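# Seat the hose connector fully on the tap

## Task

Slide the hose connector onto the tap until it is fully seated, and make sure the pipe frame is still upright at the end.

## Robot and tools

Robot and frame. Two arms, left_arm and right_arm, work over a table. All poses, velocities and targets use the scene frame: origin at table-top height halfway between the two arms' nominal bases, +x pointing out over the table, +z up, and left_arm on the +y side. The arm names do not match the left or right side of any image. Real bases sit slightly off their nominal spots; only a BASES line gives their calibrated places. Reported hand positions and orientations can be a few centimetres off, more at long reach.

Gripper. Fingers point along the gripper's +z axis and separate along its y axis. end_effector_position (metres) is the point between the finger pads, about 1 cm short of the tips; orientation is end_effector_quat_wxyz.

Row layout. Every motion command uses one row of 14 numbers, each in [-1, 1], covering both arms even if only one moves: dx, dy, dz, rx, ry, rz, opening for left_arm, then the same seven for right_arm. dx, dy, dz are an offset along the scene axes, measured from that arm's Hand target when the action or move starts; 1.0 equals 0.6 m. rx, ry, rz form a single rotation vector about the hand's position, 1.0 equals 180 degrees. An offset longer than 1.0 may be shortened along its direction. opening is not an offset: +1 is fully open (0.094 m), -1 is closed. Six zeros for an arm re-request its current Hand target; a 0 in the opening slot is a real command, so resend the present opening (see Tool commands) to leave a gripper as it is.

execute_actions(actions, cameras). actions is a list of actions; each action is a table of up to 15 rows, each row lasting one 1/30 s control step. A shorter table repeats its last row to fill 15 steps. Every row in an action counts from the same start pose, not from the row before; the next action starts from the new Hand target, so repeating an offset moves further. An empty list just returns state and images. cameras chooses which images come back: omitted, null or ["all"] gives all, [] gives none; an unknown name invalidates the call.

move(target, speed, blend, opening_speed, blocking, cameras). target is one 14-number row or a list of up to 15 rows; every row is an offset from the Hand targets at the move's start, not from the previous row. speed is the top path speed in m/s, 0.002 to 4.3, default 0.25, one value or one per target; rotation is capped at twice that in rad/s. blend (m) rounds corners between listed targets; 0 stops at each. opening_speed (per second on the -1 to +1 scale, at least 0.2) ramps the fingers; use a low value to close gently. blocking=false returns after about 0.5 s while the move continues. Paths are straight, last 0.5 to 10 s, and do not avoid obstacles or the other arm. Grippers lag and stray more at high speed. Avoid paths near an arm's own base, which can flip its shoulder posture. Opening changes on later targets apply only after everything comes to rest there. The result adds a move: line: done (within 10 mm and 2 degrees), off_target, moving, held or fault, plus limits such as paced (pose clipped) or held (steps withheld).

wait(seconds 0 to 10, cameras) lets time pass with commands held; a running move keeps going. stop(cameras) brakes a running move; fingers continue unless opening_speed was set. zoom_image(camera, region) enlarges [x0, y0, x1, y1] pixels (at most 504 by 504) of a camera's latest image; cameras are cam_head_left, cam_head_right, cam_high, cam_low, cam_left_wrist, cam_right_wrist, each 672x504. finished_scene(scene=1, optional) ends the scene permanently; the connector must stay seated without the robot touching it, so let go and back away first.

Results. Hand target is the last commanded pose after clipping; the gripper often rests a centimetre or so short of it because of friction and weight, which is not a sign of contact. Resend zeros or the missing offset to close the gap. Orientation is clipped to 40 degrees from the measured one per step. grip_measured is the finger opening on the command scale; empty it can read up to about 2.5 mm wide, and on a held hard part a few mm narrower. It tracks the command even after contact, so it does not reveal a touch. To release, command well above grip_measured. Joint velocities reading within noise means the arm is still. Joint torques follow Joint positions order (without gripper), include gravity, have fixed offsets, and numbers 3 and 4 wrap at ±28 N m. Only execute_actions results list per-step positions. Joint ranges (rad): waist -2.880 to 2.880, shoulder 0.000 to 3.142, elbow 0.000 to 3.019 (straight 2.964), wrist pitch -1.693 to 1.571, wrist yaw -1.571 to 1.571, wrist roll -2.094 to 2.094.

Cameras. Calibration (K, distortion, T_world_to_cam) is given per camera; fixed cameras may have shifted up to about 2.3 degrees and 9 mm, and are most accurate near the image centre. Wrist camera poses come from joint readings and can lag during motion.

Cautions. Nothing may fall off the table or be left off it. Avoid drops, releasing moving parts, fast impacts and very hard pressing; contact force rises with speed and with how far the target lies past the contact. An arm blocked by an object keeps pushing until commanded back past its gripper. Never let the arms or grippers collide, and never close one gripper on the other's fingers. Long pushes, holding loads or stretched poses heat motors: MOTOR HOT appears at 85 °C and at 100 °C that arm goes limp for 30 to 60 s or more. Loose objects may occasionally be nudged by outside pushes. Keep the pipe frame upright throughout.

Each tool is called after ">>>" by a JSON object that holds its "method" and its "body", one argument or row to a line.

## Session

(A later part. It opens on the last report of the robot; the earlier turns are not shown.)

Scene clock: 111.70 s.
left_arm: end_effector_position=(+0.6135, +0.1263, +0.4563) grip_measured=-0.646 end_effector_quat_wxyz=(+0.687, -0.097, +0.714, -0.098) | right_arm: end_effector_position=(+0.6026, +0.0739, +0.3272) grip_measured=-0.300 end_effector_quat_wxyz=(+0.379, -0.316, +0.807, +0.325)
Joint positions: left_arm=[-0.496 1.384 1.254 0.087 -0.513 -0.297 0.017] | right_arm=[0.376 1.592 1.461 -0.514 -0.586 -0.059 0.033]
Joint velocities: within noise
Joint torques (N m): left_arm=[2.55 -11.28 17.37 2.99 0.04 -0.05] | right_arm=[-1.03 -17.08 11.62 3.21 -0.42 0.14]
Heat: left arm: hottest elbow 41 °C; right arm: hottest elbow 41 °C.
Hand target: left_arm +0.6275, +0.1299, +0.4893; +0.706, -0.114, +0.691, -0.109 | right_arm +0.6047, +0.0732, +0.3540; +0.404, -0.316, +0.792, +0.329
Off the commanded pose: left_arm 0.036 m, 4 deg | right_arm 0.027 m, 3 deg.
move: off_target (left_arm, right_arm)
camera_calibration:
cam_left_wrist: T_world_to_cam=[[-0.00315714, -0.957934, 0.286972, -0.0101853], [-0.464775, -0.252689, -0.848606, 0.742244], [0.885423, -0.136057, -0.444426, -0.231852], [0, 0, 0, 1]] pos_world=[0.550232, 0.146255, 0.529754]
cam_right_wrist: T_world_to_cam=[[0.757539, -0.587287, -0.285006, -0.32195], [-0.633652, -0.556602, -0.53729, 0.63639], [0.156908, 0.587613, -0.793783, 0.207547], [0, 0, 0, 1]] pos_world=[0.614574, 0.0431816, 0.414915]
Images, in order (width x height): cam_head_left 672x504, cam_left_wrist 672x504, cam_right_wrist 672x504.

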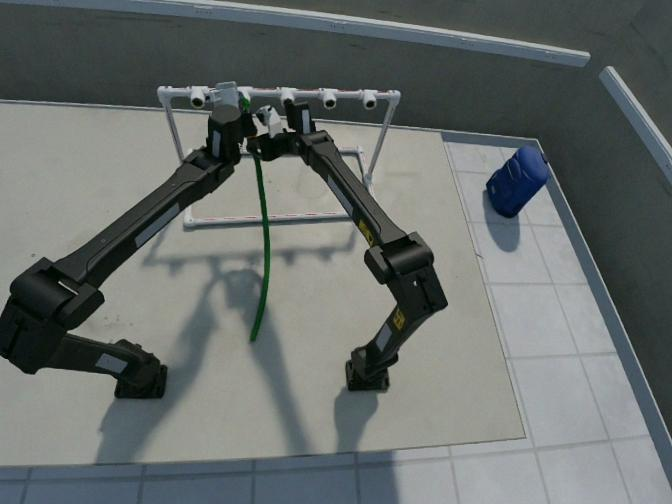

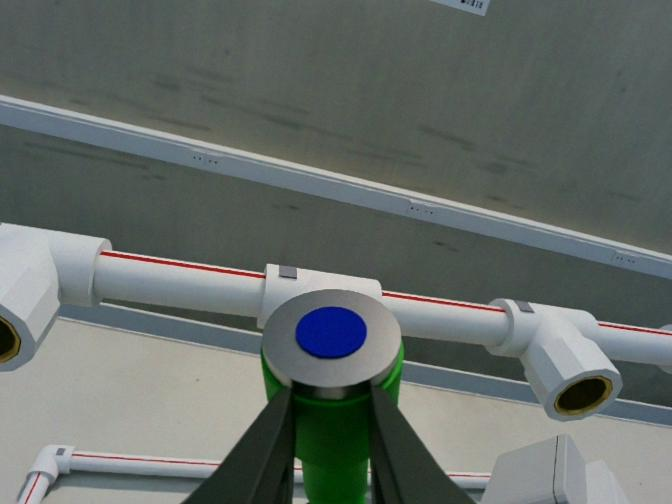

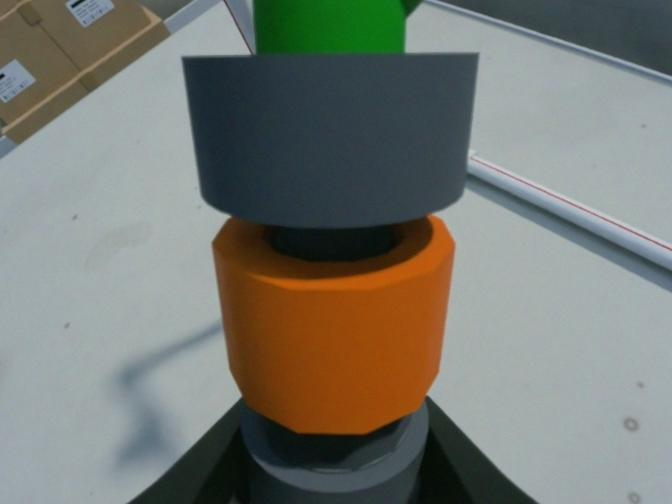

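>>> {"method": "move", "body": {
  "target": [
    [0,0,0,0,0,0,0.25,0,0,0,0,0,0,-0.8],
    [0.012,0,-0.017,0,0,0,0.25,0,0,0,0,0,0,-0.8],
    [0.038,0.0,-0.018,0,0,0,0.25,0,0,0,0,0,0,-0.8]
  ],
  "speed": 0.05,
  "opening_speed": 1.0,
  "cameras": ["cam_left_wrist","cam_low","cam_right_wrist"]
}}

>>> {"method": "zoom_image", "body": {
  "camera": "cam_low",
  "region": [260, 40, 400, 180]
}}

Scene clock: 115.03 s.
left_arm: end_effector_position=(+0.6354, +0.1269, +0.4470) grip_measured=+0.248 end_effector_quat_wxyz=(+0.687, -0.098, +0.713, -0.097) | right_arm: end_effector_position=(+0.6026, +0.0739, +0.3272) grip_measured=-0.300 end_effector_quat_wxyz=(+0.379, -0.316, +0.807, +0.325)
Joint positions: left_arm=[-0.474 1.437 1.283 0.113 -0.495 -0.297 0.059] | right_arm=[0.376 1.592 1.461 -0.514 -0.586 -0.059 0.033]
Joint velocities: within noise
Joint torques (N m): left_arm=[2.61 -11.99 17.31 2.99 0.18 -0.05] | right_arm=[-1.2 -17.2 11.64 3.19 -0.42 0.15]
Heat: left arm: hottest elbow 41 °C; right arm: hottest elbow 41 °C.
Hand target: left_arm +0.6502, +0.1297, +0.4783; +0.705, -0.114, +0.691, -0.109 | right_arm +0.6046, +0.0732, +0.3540; +0.404, -0.316, +0.792, +0.329
Off the commanded pose: left_arm 0.035 m, 4 deg | right_arm 0.027 m, 3 deg.
move: off_target (left_arm, right_arm)
camera_calibration:
cam_left_wrist: T_world_to_cam=[[-0.000172375, -0.957423, 0.288689, -0.00962206], [-0.463153, -0.255782, -0.848566, 0.743974], [0.886278, -0.133854, -0.443389, -0.256525], [0, 0, 0, 1]] pos_world=[0.571925, 0.146746, 0.520349]
cam_right_wrist: T_world_to_cam=[[0.757539, -0.587287, -0.285006, -0.32195], [-0.633652, -0.556602, -0.53729, 0.63639], [0.156908, 0.587613, -0.793783, 0.207547], [0, 0, 0, 1]] pos_world=[0.614574, 0.0431816, 0.414915]
Images, in order (width x height): cam_low 672x504, cam_left_wrist 672x504, cam_right_wrist 672x504.

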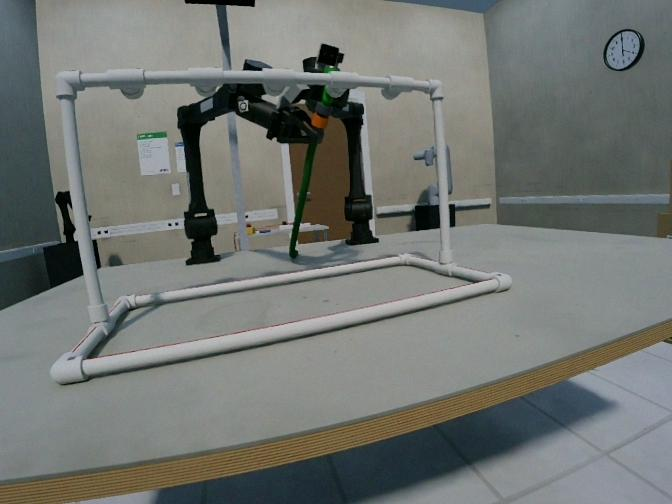

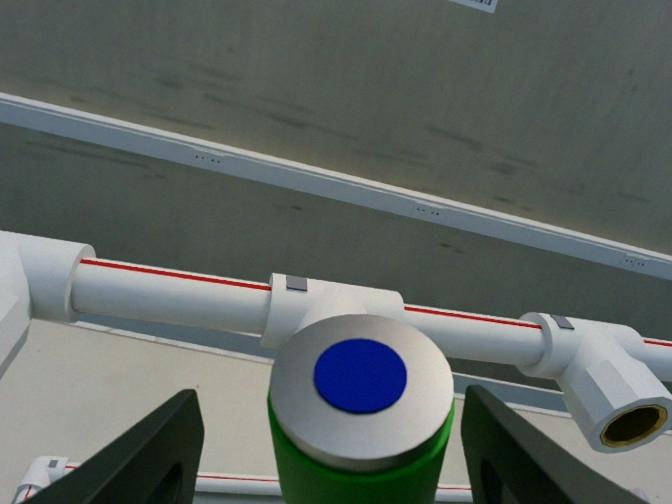

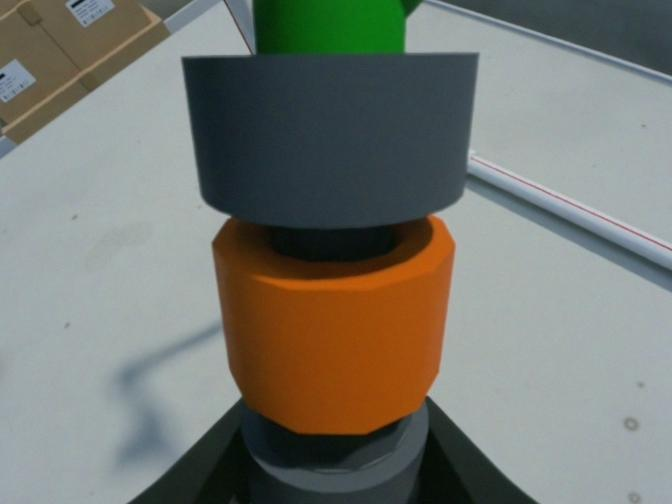

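Scaled by 3.600 from the camera's 672x504 image, which has a finer 960x720 frame.

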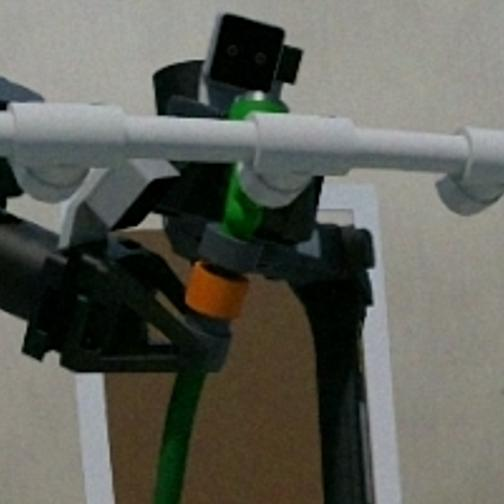

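>>> {"method": "move", "body": {
  "target": [-0.004,-0.014,-0.006,0,0,0,0.25,0,0,0,0,0,0,-0.8],
  "speed": 0.05,
  "cameras": ["cam_left_wrist"]
}}

Scene clock: 117.20 s.
left_arm: end_effector_position=(+0.6375, +0.1279, +0.4440) grip_measured=+0.248 end_effector_quat_wxyz=(+0.688, -0.103, +0.712, -0.093) | right_arm: end_effector_position=(+0.6026, +0.0739, +0.3272) grip_measured=-0.300 end_effector_quat_wxyz=(+0.379, -0.316, +0.807, +0.325)
Joint positions: left_arm=[-0.474 1.445 1.283 0.121 -0.507 -0.298 0.059] | right_arm=[0.376 1.592 1.461 -0.514 -0.586 -0.059 0.033]
Joint velocities: within noise
Joint torques (N m): left_arm=[1.14 -11.99 17.16 3.04 0 -0.06] | right_arm=[-1.08 -17.03 11.6 3.21 -0.42 0.15]
Heat: left arm: hottest elbow 41 °C; right arm: hottest elbow 41 °C.
Hand target: left_arm +0.6478, +0.1213, +0.4748; +0.706, -0.114, +0.691, -0.109 | right_arm +0.6046, +0.0732, +0.3540; +0.404, -0.316, +0.792, +0.329
Off the commanded pose: left_arm 0.033 m, 4 deg | right_arm 0.027 m, 3 deg.
move: off_target (left_arm, right_arm)
camera_calibration:
cam_left_wrist: T_world_to_cam=[[0.0118794, -0.957385, 0.288569, -0.0154591], [-0.45967, -0.261517, -0.848712, 0.741305], [0.88801, -0.122564, -0.443188, -0.262343], [0, 0, 0, 1]] pos_world=[0.573903, 0.14691, 0.517348]
Images, in order (width x height): cam_left_wrist 672x504.

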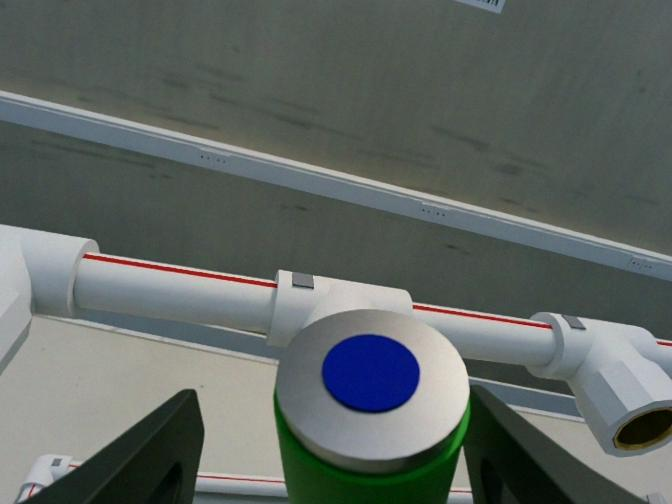

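>>> {"method": "move", "body": {
  "target": [-0.004,-0.016,0,0,0,0,0.25,0,0,0,0,0,0,-0.8],
  "speed": 0.05,
  "cameras": ["cam_left_wrist"]
}}

Scene clock: 118.20 s.
left_arm: end_effector_position=(+0.6373, +0.1268, +0.4415) grip_measured=+0.248 end_effector_quat_wxyz=(+0.688, -0.107, +0.713, -0.088) | right_arm: end_effector_position=(+0.6026, +0.0739, +0.3272) grip_measured=-0.300 end_effector_quat_wxyz=(+0.379, -0.316, +0.807, +0.325)
Joint positions: left_arm=[-0.48 1.449 1.283 0.122 -0.526 -0.298 0.059] | right_arm=[0.376 1.592 1.461 -0.514 -0.586 -0.059 0.033]
Joint velocities: within noise
Joint torques (N m): left_arm=[0.15 -12.16 17.59 2.97 0.03 -0.05] | right_arm=[-1.14 -17.14 11.64 3.18 -0.43 0.15]
Heat: left arm: hottest elbow 41 °C; right arm: hottest elbow 41 °C.
Hand target: left_arm +0.6454, +0.1117, +0.4748; +0.705, -0.114, +0.691, -0.109 | right_arm +0.6046, +0.0732, +0.3540; +0.404, -0.316, +0.792, +0.329
Off the commanded pose: left_arm 0.037 m, 4 deg | right_arm 0.027 m, 3 deg.
move: off_target (left_arm, right_arm)
camera_calibration:
cam_left_wrist: T_world_to_cam=[[0.0250579, -0.957699, 0.286679, -0.0232869], [-0.458454, -0.265844, -0.848025, 0.738257], [0.888365, -0.110179, -0.445722, -0.264016], [0, 0, 0, 1]] pos_world=[0.573583, 0.144871, 0.515059]
Images, in order (width x height): cam_left_wrist 672x504.

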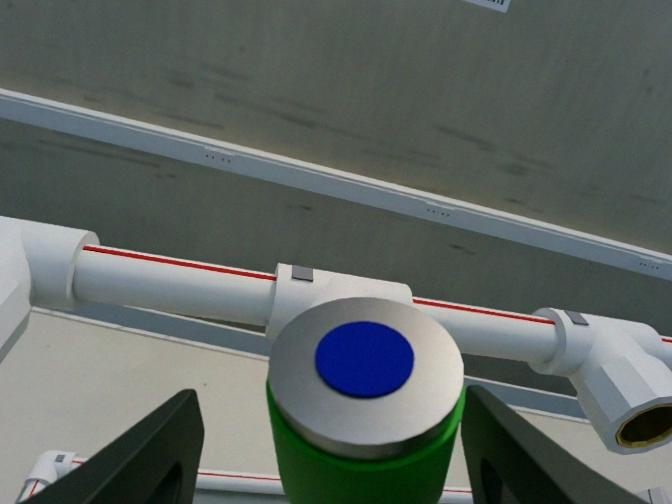

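>>> {"method": "move", "body": {
  "target": [0,-0.004,0,0,0,0,-0.1,0,0,0,0,0,0,-0.8],
  "opening_speed": 0.5,
  "cameras": ["cam_left_wrist","cam_right_wrist"]
}}

Scene clock: 119.33 s.
left_arm: end_effector_position=(+0.6377, +0.1244, +0.4444) grip_measured=-0.097 end_effector_quat_wxyz=(+0.689, -0.108, +0.711, -0.089) | right_arm: end_effector_position=(+0.6026, +0.0739, +0.3272) grip_measured=-0.300 end_effector_quat_wxyz=(+0.379, -0.316, +0.807, +0.325)
Joint positions: left_arm=[-0.484 1.452 1.291 0.122 -0.53 -0.298 0.042] | right_arm=[0.376 1.592 1.461 -0.514 -0.586 -0.059 0.033]
Joint velocities: within noise
Joint torques (N m): left_arm=[0.21 -12.28 17.31 2.96 0 -0.05] | right_arm=[-1.08 -17.03 11.63 3.19 -0.43 0.14]
Heat: left arm: hottest elbow 42 °C; right arm: hottest elbow 41 °C.
Hand target: left_arm +0.6455, +0.1094, +0.4746; +0.705, -0.114, +0.691, -0.109 | right_arm +0.6046, +0.0732, +0.3540; +0.404, -0.316, +0.792, +0.329
Off the commanded pose: left_arm 0.035 m, 4 deg | right_arm 0.027 m, 3 deg.
move: off_target (left_arm, right_arm)
camera_calibration:
cam_left_wrist: T_world_to_cam=[[0.0237582, -0.95706, 0.288916, -0.0266387], [-0.454647, -0.267726, -0.849482, 0.738746], [0.890355, -0.111172, -0.441485, -0.266386], [0, 0, 0, 1]] pos_world=[0.57368, 0.142672, 0.517642]
cam_right_wrist: T_world_to_cam=[[0.757539, -0.587287, -0.285006, -0.32195], [-0.633652, -0.556602, -0.53729, 0.63639], [0.156908, 0.587613, -0.793783, 0.207547], [0, 0, 0, 1]] pos_world=[0.614574, 0.0431816, 0.414915]
Images, in order (width x height): cam_left_wrist 672x504, cam_right_wrist 672x504.

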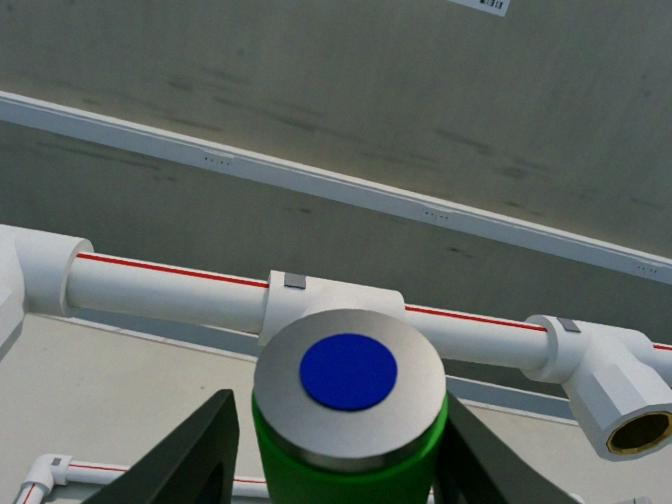

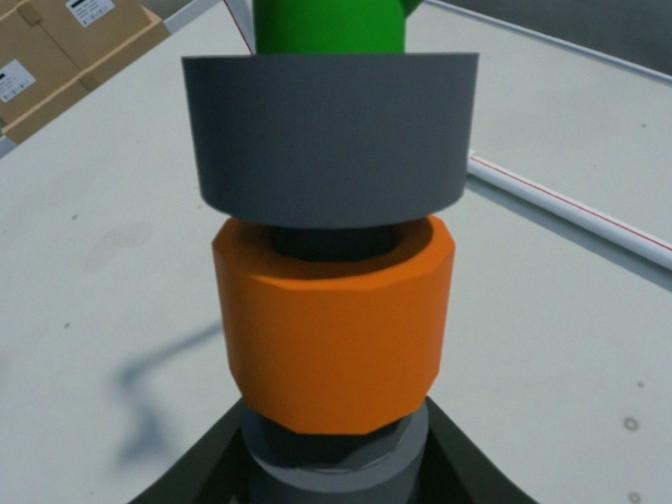

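>>> {"method": "move", "body": {
  "target": [0,0,-0.004,0,0,0,-0.6,0,0,0,0,0,0,-0.8],
  "opening_speed": 0.4,
  "cameras": ["cam_left_wrist","cam_right_wrist","cam_head_left","cam_low"]
}}

Scene clock: 120.90 s.
left_arm: end_effector_position=(+0.6370, +0.1221, +0.4452) grip_measured=-0.279 end_effector_quat_wxyz=(+0.690, -0.107, +0.710, -0.091) | right_arm: end_effector_position=(+0.6026, +0.0739, +0.3272) grip_measured=-0.300 end_effector_quat_wxyz=(+0.379, -0.316, +0.807, +0.325)
Joint positions: left_arm=[-0.488 1.453 1.291 0.126 -0.53 -0.298 0.034] | right_arm=[0.376 1.592 1.461 -0.514 -0.586 -0.059 0.033]
Joint velocities: within noise
Joint torques (N m): left_arm=[0.44 -11.99 16.91 3.04 0.01 -0.05] | right_arm=[-1.03 -17.08 11.63 3.22 -0.42 0.14]
Heat: left arm: hottest elbow 42 °C; right arm: hottest elbow 41 °C.
Hand target: left_arm +0.6454, +0.1093, +0.4724; +0.705, -0.114, +0.691, -0.109 | right_arm +0.6046, +0.0732, +0.3540; +0.404, -0.316, +0.792, +0.329
Off the commanded pose: left_arm 0.031 m, 4 deg | right_arm 0.027 m, 3 deg.
move: off_target (left_arm, right_arm)
camera_calibration:
cam_left_wrist: T_world_to_cam=[[0.019404, -0.956535, 0.29097, -0.027303], [-0.452504, -0.267914, -0.850566, 0.737534], [0.891551, -0.115161, -0.438035, -0.267417], [0, 0, 0, 1]] pos_world=[0.572683, 0.140684, 0.518128]
cam_right_wrist: T_world_to_cam=[[0.757539, -0.587287, -0.285006, -0.32195], [-0.633652, -0.556602, -0.53729, 0.63639], [0.156908, 0.587613, -0.793783, 0.207547], [0, 0, 0, 1]] pos_world=[0.614574, 0.0431816, 0.414915]
Images, in order (width x height): cam_head_left 672x504, cam_low 672x504, cam_left_wrist 672x504, cam_right_wrist 672x504.

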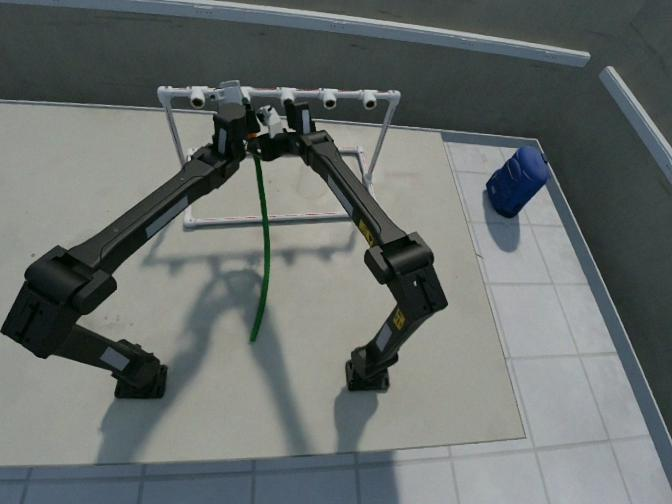

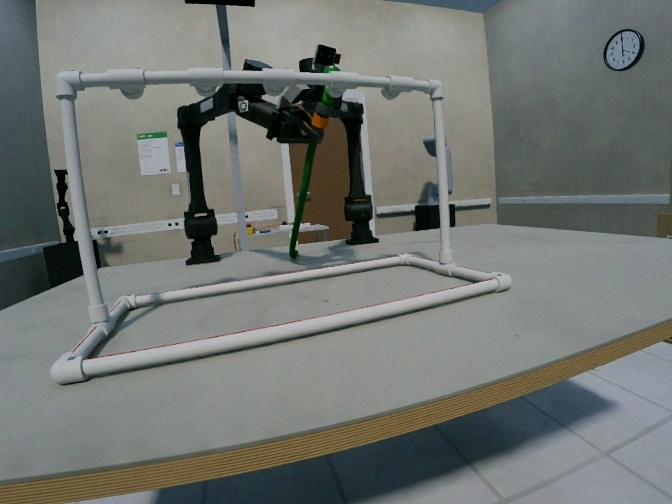

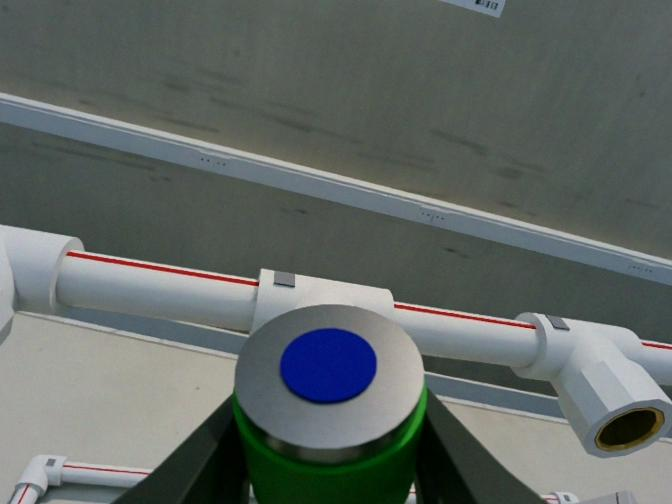

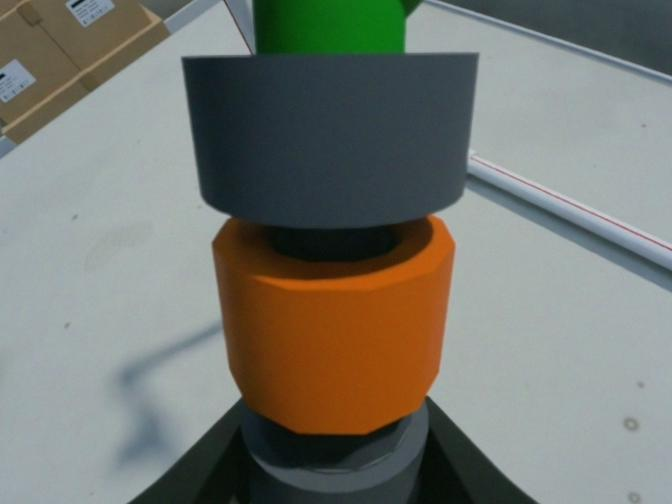

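>>> {"method": "move", "body": {
  "target": [-0.02,0.007,-0.045,0,0,0,-0.65,0.035,0.0135,0.05,0.001,-0.008,0.001,-0.8],
  "speed": 0.05,
  "cameras": ["cam_left_wrist","cam_right_wrist","cam_head_left","cam_low"]
}}

>>> {"method": "zoom_image", "body": {
  "camera": "cam_low",
  "region": [280, 60, 370, 160]
}}

Scene clock: 122.50 s.
left_arm: end_effector_position=(+0.6371, +0.1222, +0.4465) grip_measured=-0.279 end_effector_quat_wxyz=(+0.702, -0.110, +0.697, -0.095) | right_arm: end_effector_position=(+0.6049, +0.0747, +0.3273) grip_measured=-0.300 end_effector_quat_wxyz=(+0.368, -0.314, +0.812, +0.326)
Joint positions: left_arm=[-0.489 1.456 1.275 0.185 -0.535 -0.288 0.034] | right_arm=[0.375 1.605 1.489 -0.553 -0.589 -0.059 0.033]
Joint velocities: within noise
Joint torques (N m): left_arm=[0.03 -13.8 10.58 3.49 0.04 -0.15] | right_arm=[-1.14 -15.56 18.55 2.65 -0.3 0.06]
Heat: left arm: hottest elbow 42 °C; right arm: hottest elbow 41 °C.
Hand target: left_arm +0.6334, +0.1135, +0.4454; +0.706, -0.114, +0.691, -0.109 | right_arm +0.6258, +0.0813, +0.3839; +0.414, -0.321, +0.786, +0.327
Off the commanded pose: left_arm 0.010 m, 2 deg | right_arm 0.061 m, 6 deg.
move: off_target (right_arm)
camera_calibration:
cam_left_wrist: T_world_to_cam=[[0.0127611, -0.953736, 0.300375, -0.0278312], [-0.422306, -0.277434, -0.862953, 0.726175], [0.906364, -0.115838, -0.406309, -0.290425], [0, 0, 0, 1]] pos_world=[0.570254, 0.141279, 0.517012]
cam_right_wrist: T_world_to_cam=[[0.751321, -0.588643, -0.298355, -0.314934], [-0.645561, -0.561708, -0.517431, 0.639344], [0.136994, 0.581363, -0.802029, 0.222016], [0, 0, 0, 1]] pos_world=[0.618937, 0.0446691, 0.414918]
Images, in order (width x height): cam_head_left 672x504, cam_low 672x504, cam_left_wrist 672x504, cam_right_wrist 672x504.

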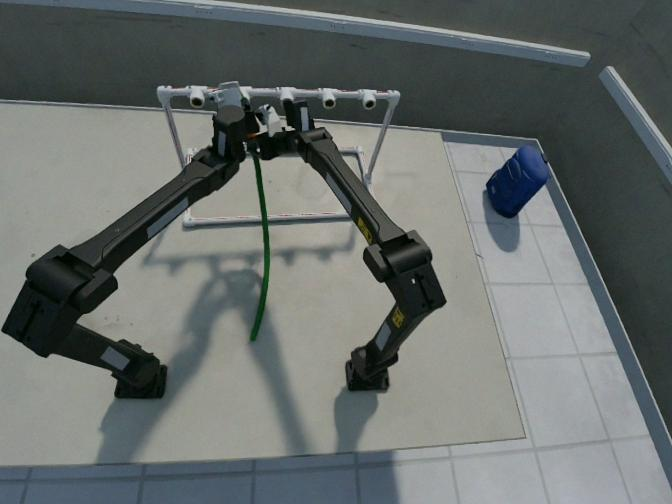

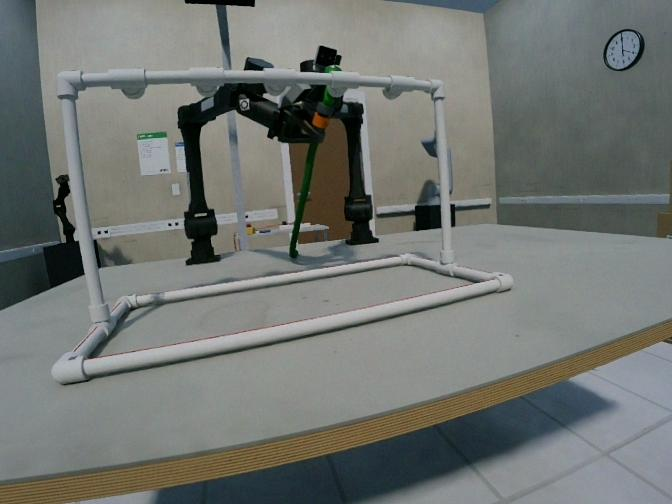

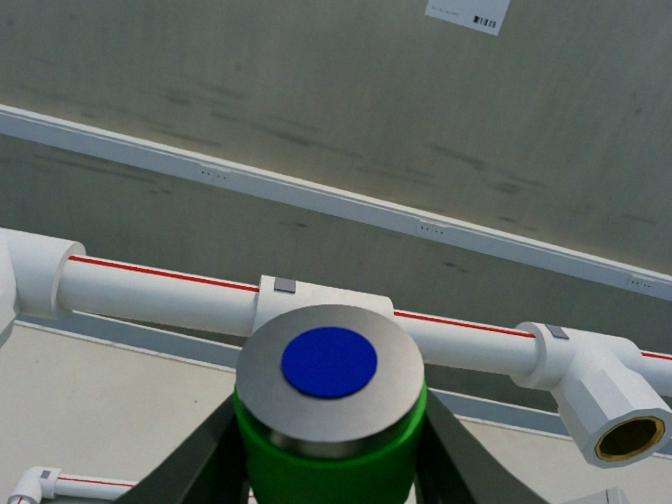

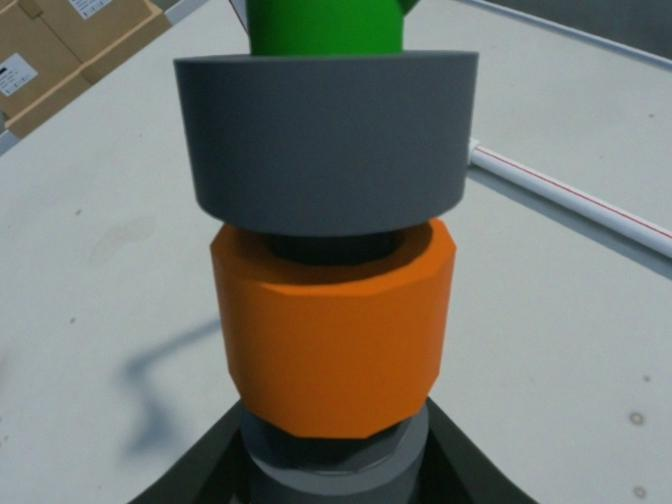

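Scaled by 5.040 from the camera's 672x504 image, which has a finer 960x720 frame.

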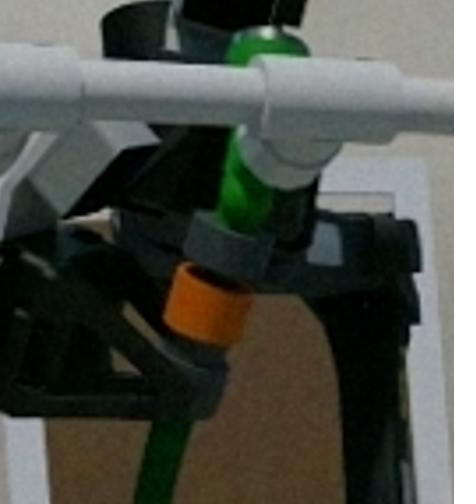

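>>> {"method": "move", "body": {
  "target": [-0.012,0,-0.045,0,0,0,-0.65,0.012,0.003,0.06,0.003,-0.02,0.003,-0.8],
  "speed": 0.05,
  "cameras": ["cam_left_wrist","cam_right_wrist","cam_low"]
}}

>>> {"method": "zoom_image", "body": {
  "camera": "cam_low",
  "region": [280, 60, 370, 160]
}}

Scene clock: 123.97 s.
left_arm: end_effector_position=(+0.6339, +0.1256, +0.4428) grip_measured=-0.279 end_effector_quat_wxyz=(+0.718, -0.113, +0.680, -0.096) | right_arm: end_effector_position=(+0.6024, +0.0772, +0.3292) grip_measured=-0.300 end_effector_quat_wxyz=(+0.360, -0.322, +0.812, +0.326)
Joint positions: left_arm=[-0.489 1.456 1.233 0.282 -0.544 -0.268 0.034] | right_arm=[0.379 1.61 1.508 -0.59 -0.596 -0.078 0.033]
Joint velocities: within noise
Joint torques (N m): left_arm=[-0.5 -13.51 7.84 2.33 0.12 -0.34] | right_arm=[-1.67 -17.26 21.45 3.36 -0.11 0.01]
Heat: left arm: hottest elbow 42 °C; right arm: hottest elbow 42 °C.
Hand target: left_arm +0.6262, +0.1135, +0.4184; +0.706, -0.114, +0.691, -0.109 | right_arm +0.6330, +0.0829, +0.4202; +0.439, -0.333, +0.770, +0.323
Off the commanded pose: left_arm 0.028 m, 2 deg | right_arm 0.096 m, 10 deg.
move: off_target (left_arm, right_arm)
camera_calibration:
cam_left_wrist: T_world_to_cam=[[0.00775977, -0.951633, 0.307138, -0.0235357], [-0.378488, -0.287091, -0.879958, 0.703574], [0.925574, -0.10942, -0.362409, -0.321136], [0, 0, 0, 1]] pos_world=[0.563712, 0.144454, 0.509962]
cam_right_wrist: T_world_to_cam=[[0.760255, -0.577613, -0.29728, -0.317605], [-0.638429, -0.579737, -0.506274, 0.633545], [0.120086, 0.57469, -0.809513, 0.235572], [0, 0, 0, 1]] pos_world=[0.617645, 0.0484559, 0.417028]
Images, in order (width x height): cam_low 672x504, cam_left_wrist 672x504, cam_right_wrist 672x504.

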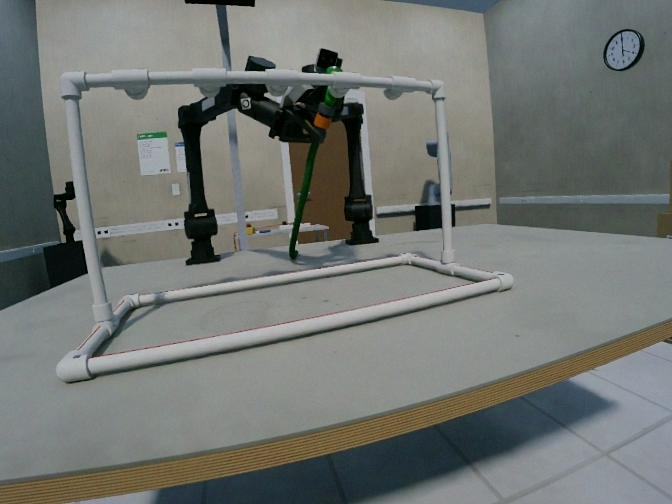

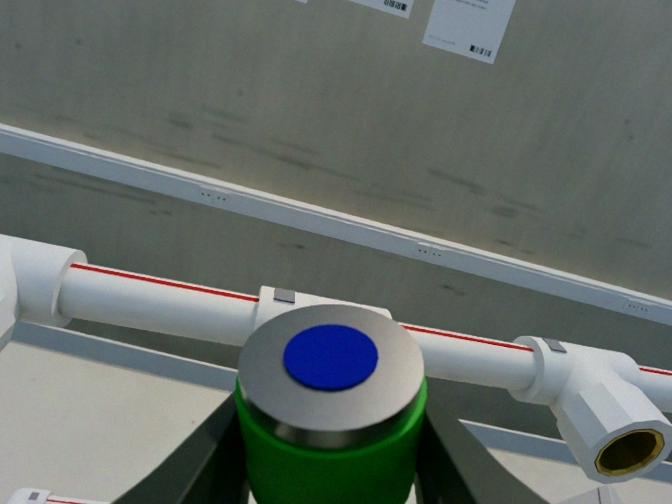

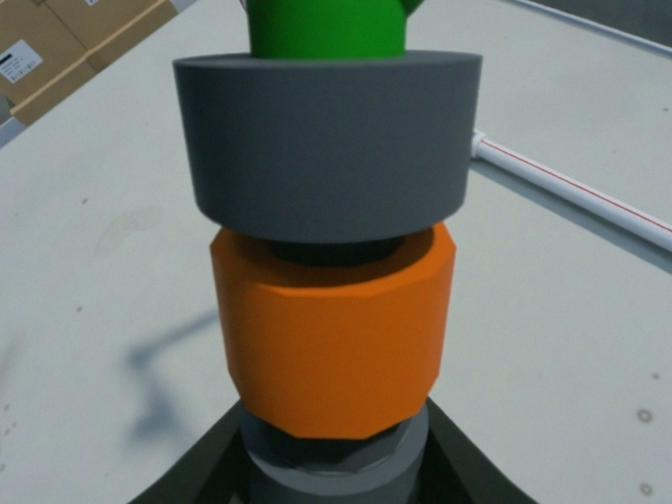

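Scaled by 5.040 from the camera's 672x504 image, which has a finer 960x720 frame.

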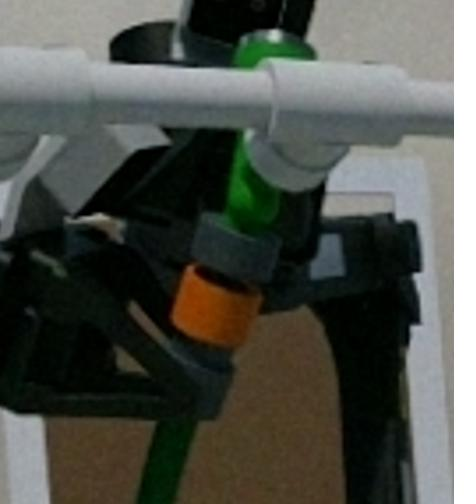

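>>> {"method": "move", "body": {
  "target": [-0.005,0,-0.05,0,0,0,-0.65,0.015,0.0,0.05,0.003,-0.02,0.003,-0.8],
  "speed": 0.06,
  "cameras": ["cam_left_wrist","cam_right_wrist","cam_low"]
}}

>>> {"method": "zoom_image", "body": {
  "camera": "cam_low",
  "region": [280, 60, 370, 160]
}}

Scene clock: 125.30 s.
left_arm: end_effector_position=(+0.6296, +0.1290, +0.4399) grip_measured=-0.279 end_effector_quat_wxyz=(+0.734, -0.117, +0.661, -0.099) | right_arm: end_effector_position=(+0.5996, +0.0807, +0.3298) grip_measured=-0.300 end_effector_quat_wxyz=(+0.357, -0.334, +0.809, +0.326)
Joint positions: left_arm=[-0.489 1.456 1.192 0.379 -0.551 -0.25 0.034] | right_arm=[0.383 1.614 1.518 -0.609 -0.605 -0.102 0.033]
Joint velocities: within noise
Joint torques (N m): left_arm=[-0.67 -12.1 5.72 1.55 0.25 -0.51] | right_arm=[-2.73 -18.49 23.94 4.05 0 0.01]
Heat: left arm: hottest elbow 42 °C; right arm: hottest elbow 42 °C.
Hand target: left_arm +0.6232, +0.1136, +0.3884; +0.706, -0.114, +0.691, -0.109 | right_arm +0.6419, +0.0831, +0.4500; +0.463, -0.344, +0.753, +0.318
Off the commanded pose: left_arm 0.054 m, 5 deg | right_arm 0.128 m, 14 deg.
move: off_target (left_arm, right_arm)
camera_calibration:
cam_left_wrist: T_world_to_cam=[[0.000261686, -0.948474, 0.316855, -0.019244], [-0.333959, -0.298746, -0.893992, 0.680004], [0.942588, -0.105582, -0.316829, -0.349127], [0, 0, 0, 1]] pos_world=[0.556181, 0.148035, 0.503402]
cam_right_wrist: T_world_to_cam=[[0.775183, -0.561513, -0.289473, -0.326105], [-0.622143, -0.598995, -0.504126, 0.625197], [0.10968, 0.570883, -0.813672, 0.242306], [0, 0, 0, 1]] pos_world=[0.615177, 0.0530495, 0.417937]
Images, in order (width x height): cam_low 672x504, cam_left_wrist 672x504, cam_right_wrist 672x504.

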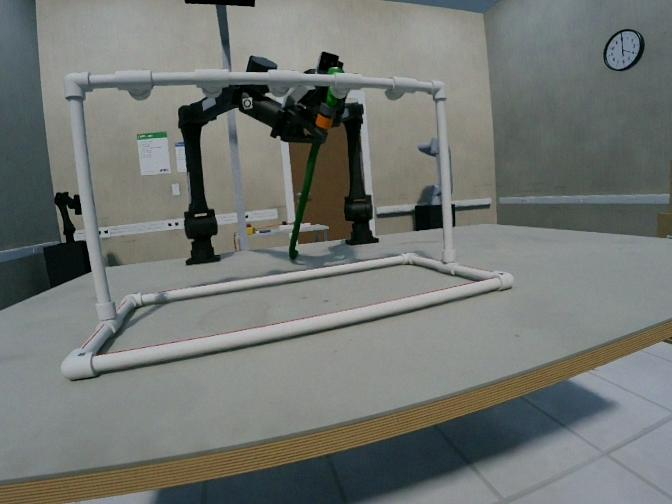

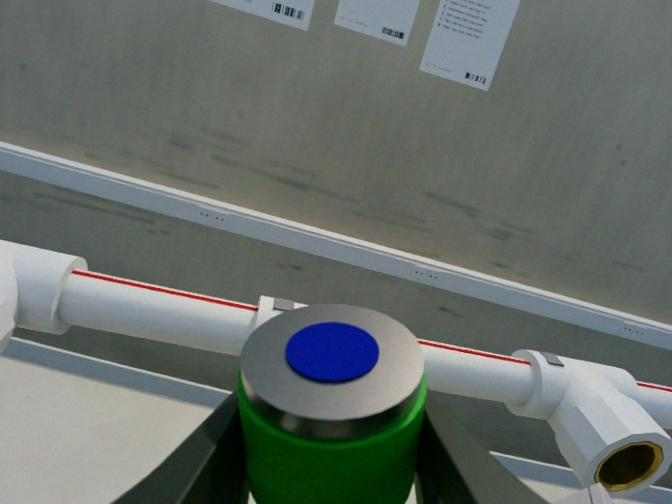

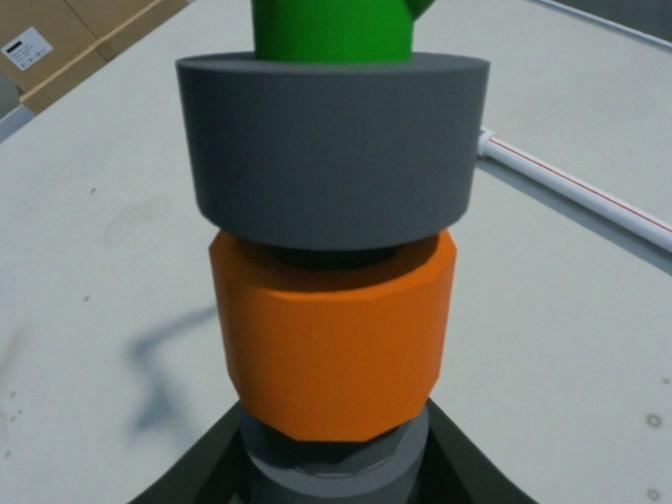

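Scaled by 5.040 from the camera's 672x504 image, which has a finer 960x720 frame.

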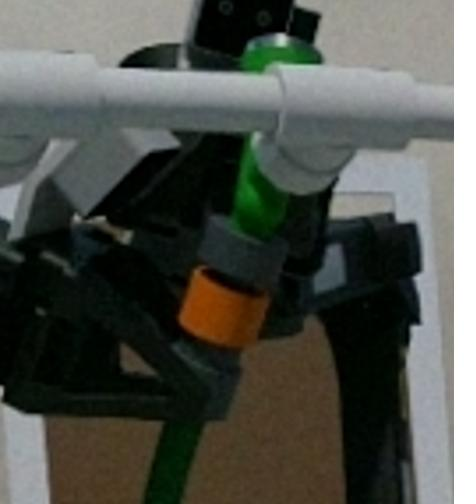

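>>> {"method": "zoom_image", "body": {
  "camera": "cam_right_wrist",
  "region": [160, 20, 500, 460]
}}

Scaled by 1.145 from the camera's 672x504 image, which has a finer 960x720 frame.

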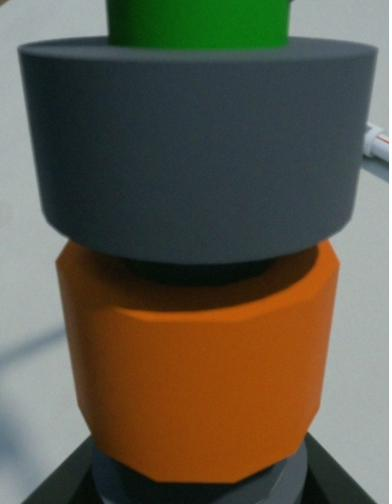

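>>> {"method": "move", "body": {
  "target": [0.01,-0.01,-0.03,0,0,0,-0.65,0.02,-0.01,0.03,0.03,-0.022,-0.008,-0.8],
  "speed": 0.06,
  "cameras": ["cam_left_wrist","cam_right_wrist","cam_low"]
}}

>>> {"method": "zoom_image", "body": {
  "camera": "cam_low",
  "region": [280, 60, 370, 160]
}}

Scene clock: 127.27 s.
left_arm: end_effector_position=(+0.6322, +0.1351, +0.4393) grip_measured=-0.279 end_effector_quat_wxyz=(+0.741, -0.125, +0.652, -0.098) | right_arm: end_effector_position=(+0.6069, +0.0890, +0.3368) grip_measured=-0.300 end_effector_quat_wxyz=(+0.375, -0.334, +0.792, +0.346)
Joint positions: left_arm=[-0.48 1.464 1.185 0.42 -0.559 -0.247 0.034] | right_arm=[0.383 1.627 1.518 -0.532 -0.641 -0.073 0.033]
Joint velocities: within noise
Joint torques (N m): left_arm=[-1.85 -10.11 5.18 1.69 0.42 -0.53] | right_arm=[-4.31 -20.89 20.12 7.83 0.5 0.38]
Heat: left arm: hottest elbow 41 °C; right arm: hottest elbow 43 °C.
Hand target: left_arm +0.6293, +0.1076, +0.3703; +0.705, -0.114, +0.691, -0.109 | right_arm +0.6540, +0.0771, +0.4678; +0.508, -0.324, +0.725, +0.335
Off the commanded pose: left_arm 0.074 m, 6 deg | right_arm 0.140 m, 17 deg.
move: off_target (left_arm, right_arm)
camera_calibration:
cam_left_wrist: T_world_to_cam=[[0.009563, -0.945109, 0.326615, -0.024035], [-0.309671, -0.313372, -0.89772, 0.670435], [0.950796, -0.0925583, -0.295669, -0.367276], [0, 0, 0, 1]] pos_world=[0.557048, 0.153385, 0.501121]
cam_right_wrist: T_world_to_cam=[[0.790311, -0.535301, -0.298096, -0.333662], [-0.600003, -0.5776, -0.553511, 0.639553], [0.124115, 0.616304, -0.777666, 0.217515], [0, 0, 0, 1]] pos_world=[0.620434, 0.056741, 0.42369]
Images, in order (width x height): cam_low 672x504, cam_left_wrist 672x504, cam_right_wrist 672x504.

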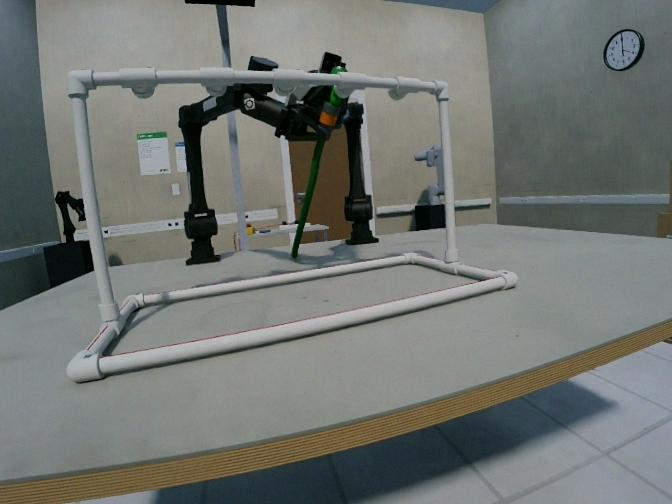

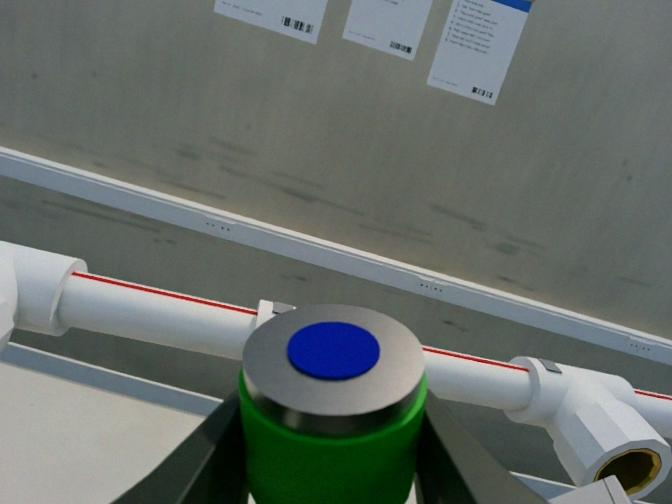

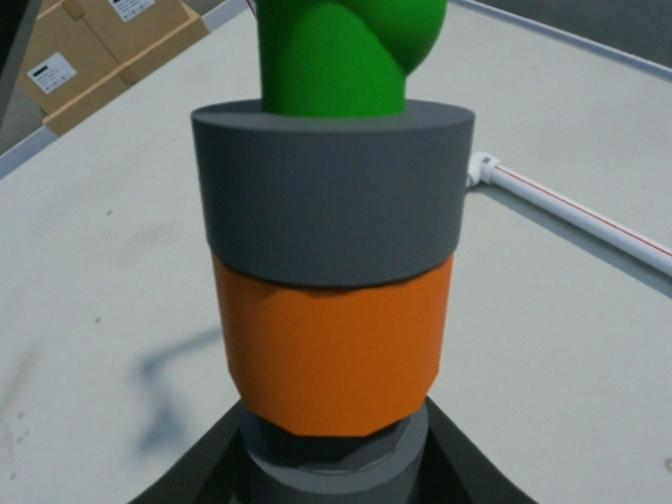

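Scaled by 5.040 from the camera's 672x504 image, which has a finer 960x720 frame.

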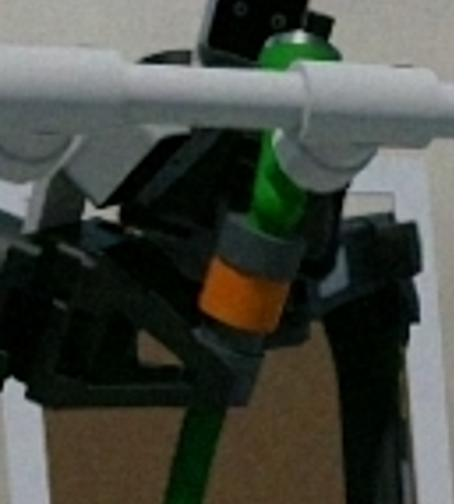

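>>> {"method": "zoom_image", "body": {
  "camera": "cam_right_wrist",
  "region": [180, 80, 500, 460]
}}

>>> {"method": "zoom_image", "body": {
  "camera": "cam_low",
  "region": [305, 90, 355, 150]
}}

Scaled by 1.326 from the camera's 672x504 image, which has a finer 960x720 frame.

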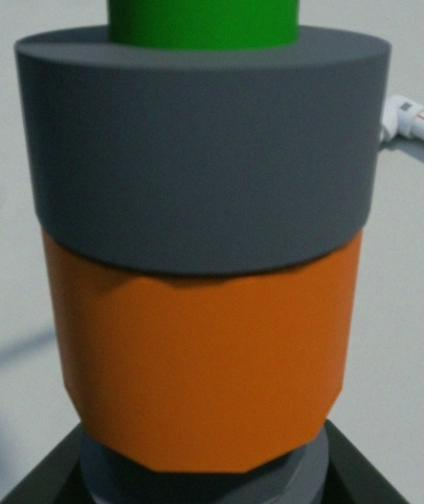

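Scaled by 8.400 from the camera's 672x504 image, which has a finer 960x720 frame.

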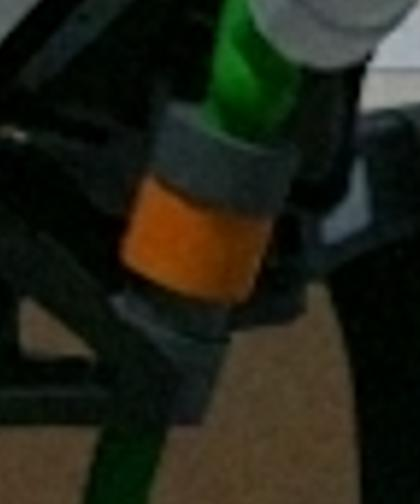

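>>> {"method": "move", "body": {
  "target": [0.0,-0.005,-0.02,0,0,0,-0.65,0.015,-0.005,0.03,0.008,-0.006,-0.002,-0.8],
  "speed": 0.06,
  "cameras": ["cam_right_wrist","cam_low"]
}}

>>> {"method": "zoom_image", "body": {
  "camera": "cam_right_wrist",
  "region": [180, 80, 500, 460]
}}

Scene clock: 128.63 s.
left_arm: end_effector_position=(+0.6313, +0.1361, +0.4387) grip_measured=-0.279 end_effector_quat_wxyz=(+0.747, -0.128, +0.645, -0.100) | right_arm: end_effector_position=(+0.6066, +0.0902, +0.3372) grip_measured=-0.300 end_effector_quat_wxyz=(+0.378, -0.335, +0.789, +0.350)
Joint positions: left_arm=[-0.48 1.467 1.174 0.454 -0.562 -0.244 0.034] | right_arm=[0.383 1.626 1.512 -0.516 -0.649 -0.068 0.033]
Joint velocities: within noise
Joint torques (N m): left_arm=[-2.26 -9.05 4.48 1.55 0.32 -0.55] | right_arm=[-5.3 -21.13 22.28 7.75 0.44 0.51]
Heat: left arm: hottest elbow 41 °C; right arm: hottest elbow 44 °C.
Hand target: left_arm +0.6292, +0.1046, +0.3584; +0.706, -0.114, +0.691, -0.109 | right_arm +0.6629, +0.0740, +0.4860; +0.520, -0.318, +0.717, +0.339
Off the commanded pose: left_arm 0.086 m, 7 deg | right_arm 0.160 m, 18 deg.
move: off_target (left_arm, right_arm)
camera_calibration:
cam_right_wrist: T_world_to_cam=[[0.794314, -0.528152, -0.300203, -0.335075], [-0.594599, -0.574556, -0.562438, 0.639754], [0.12457, 0.625253, -0.770416, 0.213585], [0, 0, 0, 1]] pos_world=[0.619946, 0.05706, 0.423781]
Images, in order (width x height): cam_low 672x504, cam_right_wrist 672x504.

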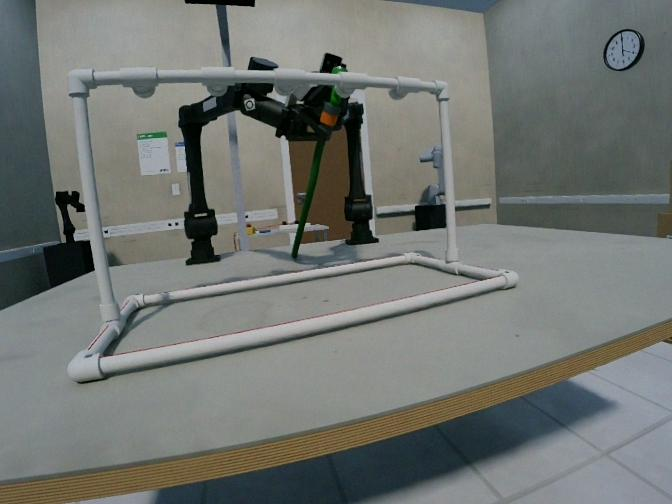

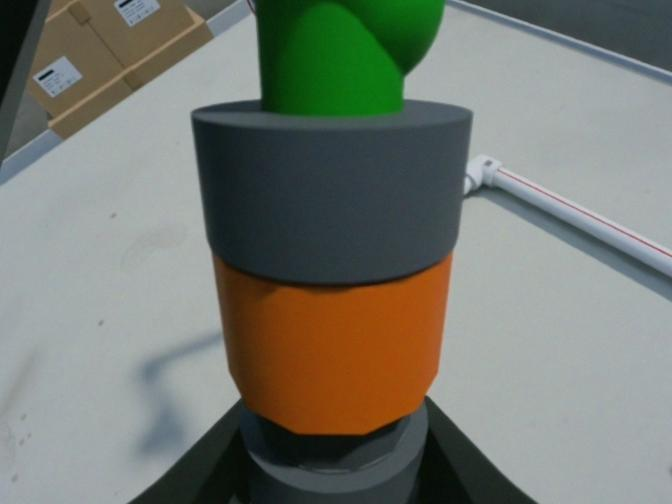

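Scaled by 1.326 from the camera's 672x504 image, which has a finer 960x720 frame.

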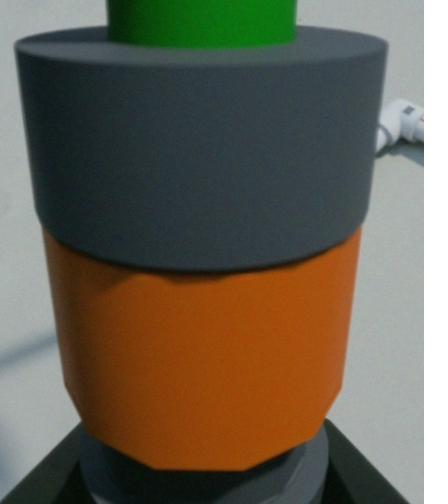

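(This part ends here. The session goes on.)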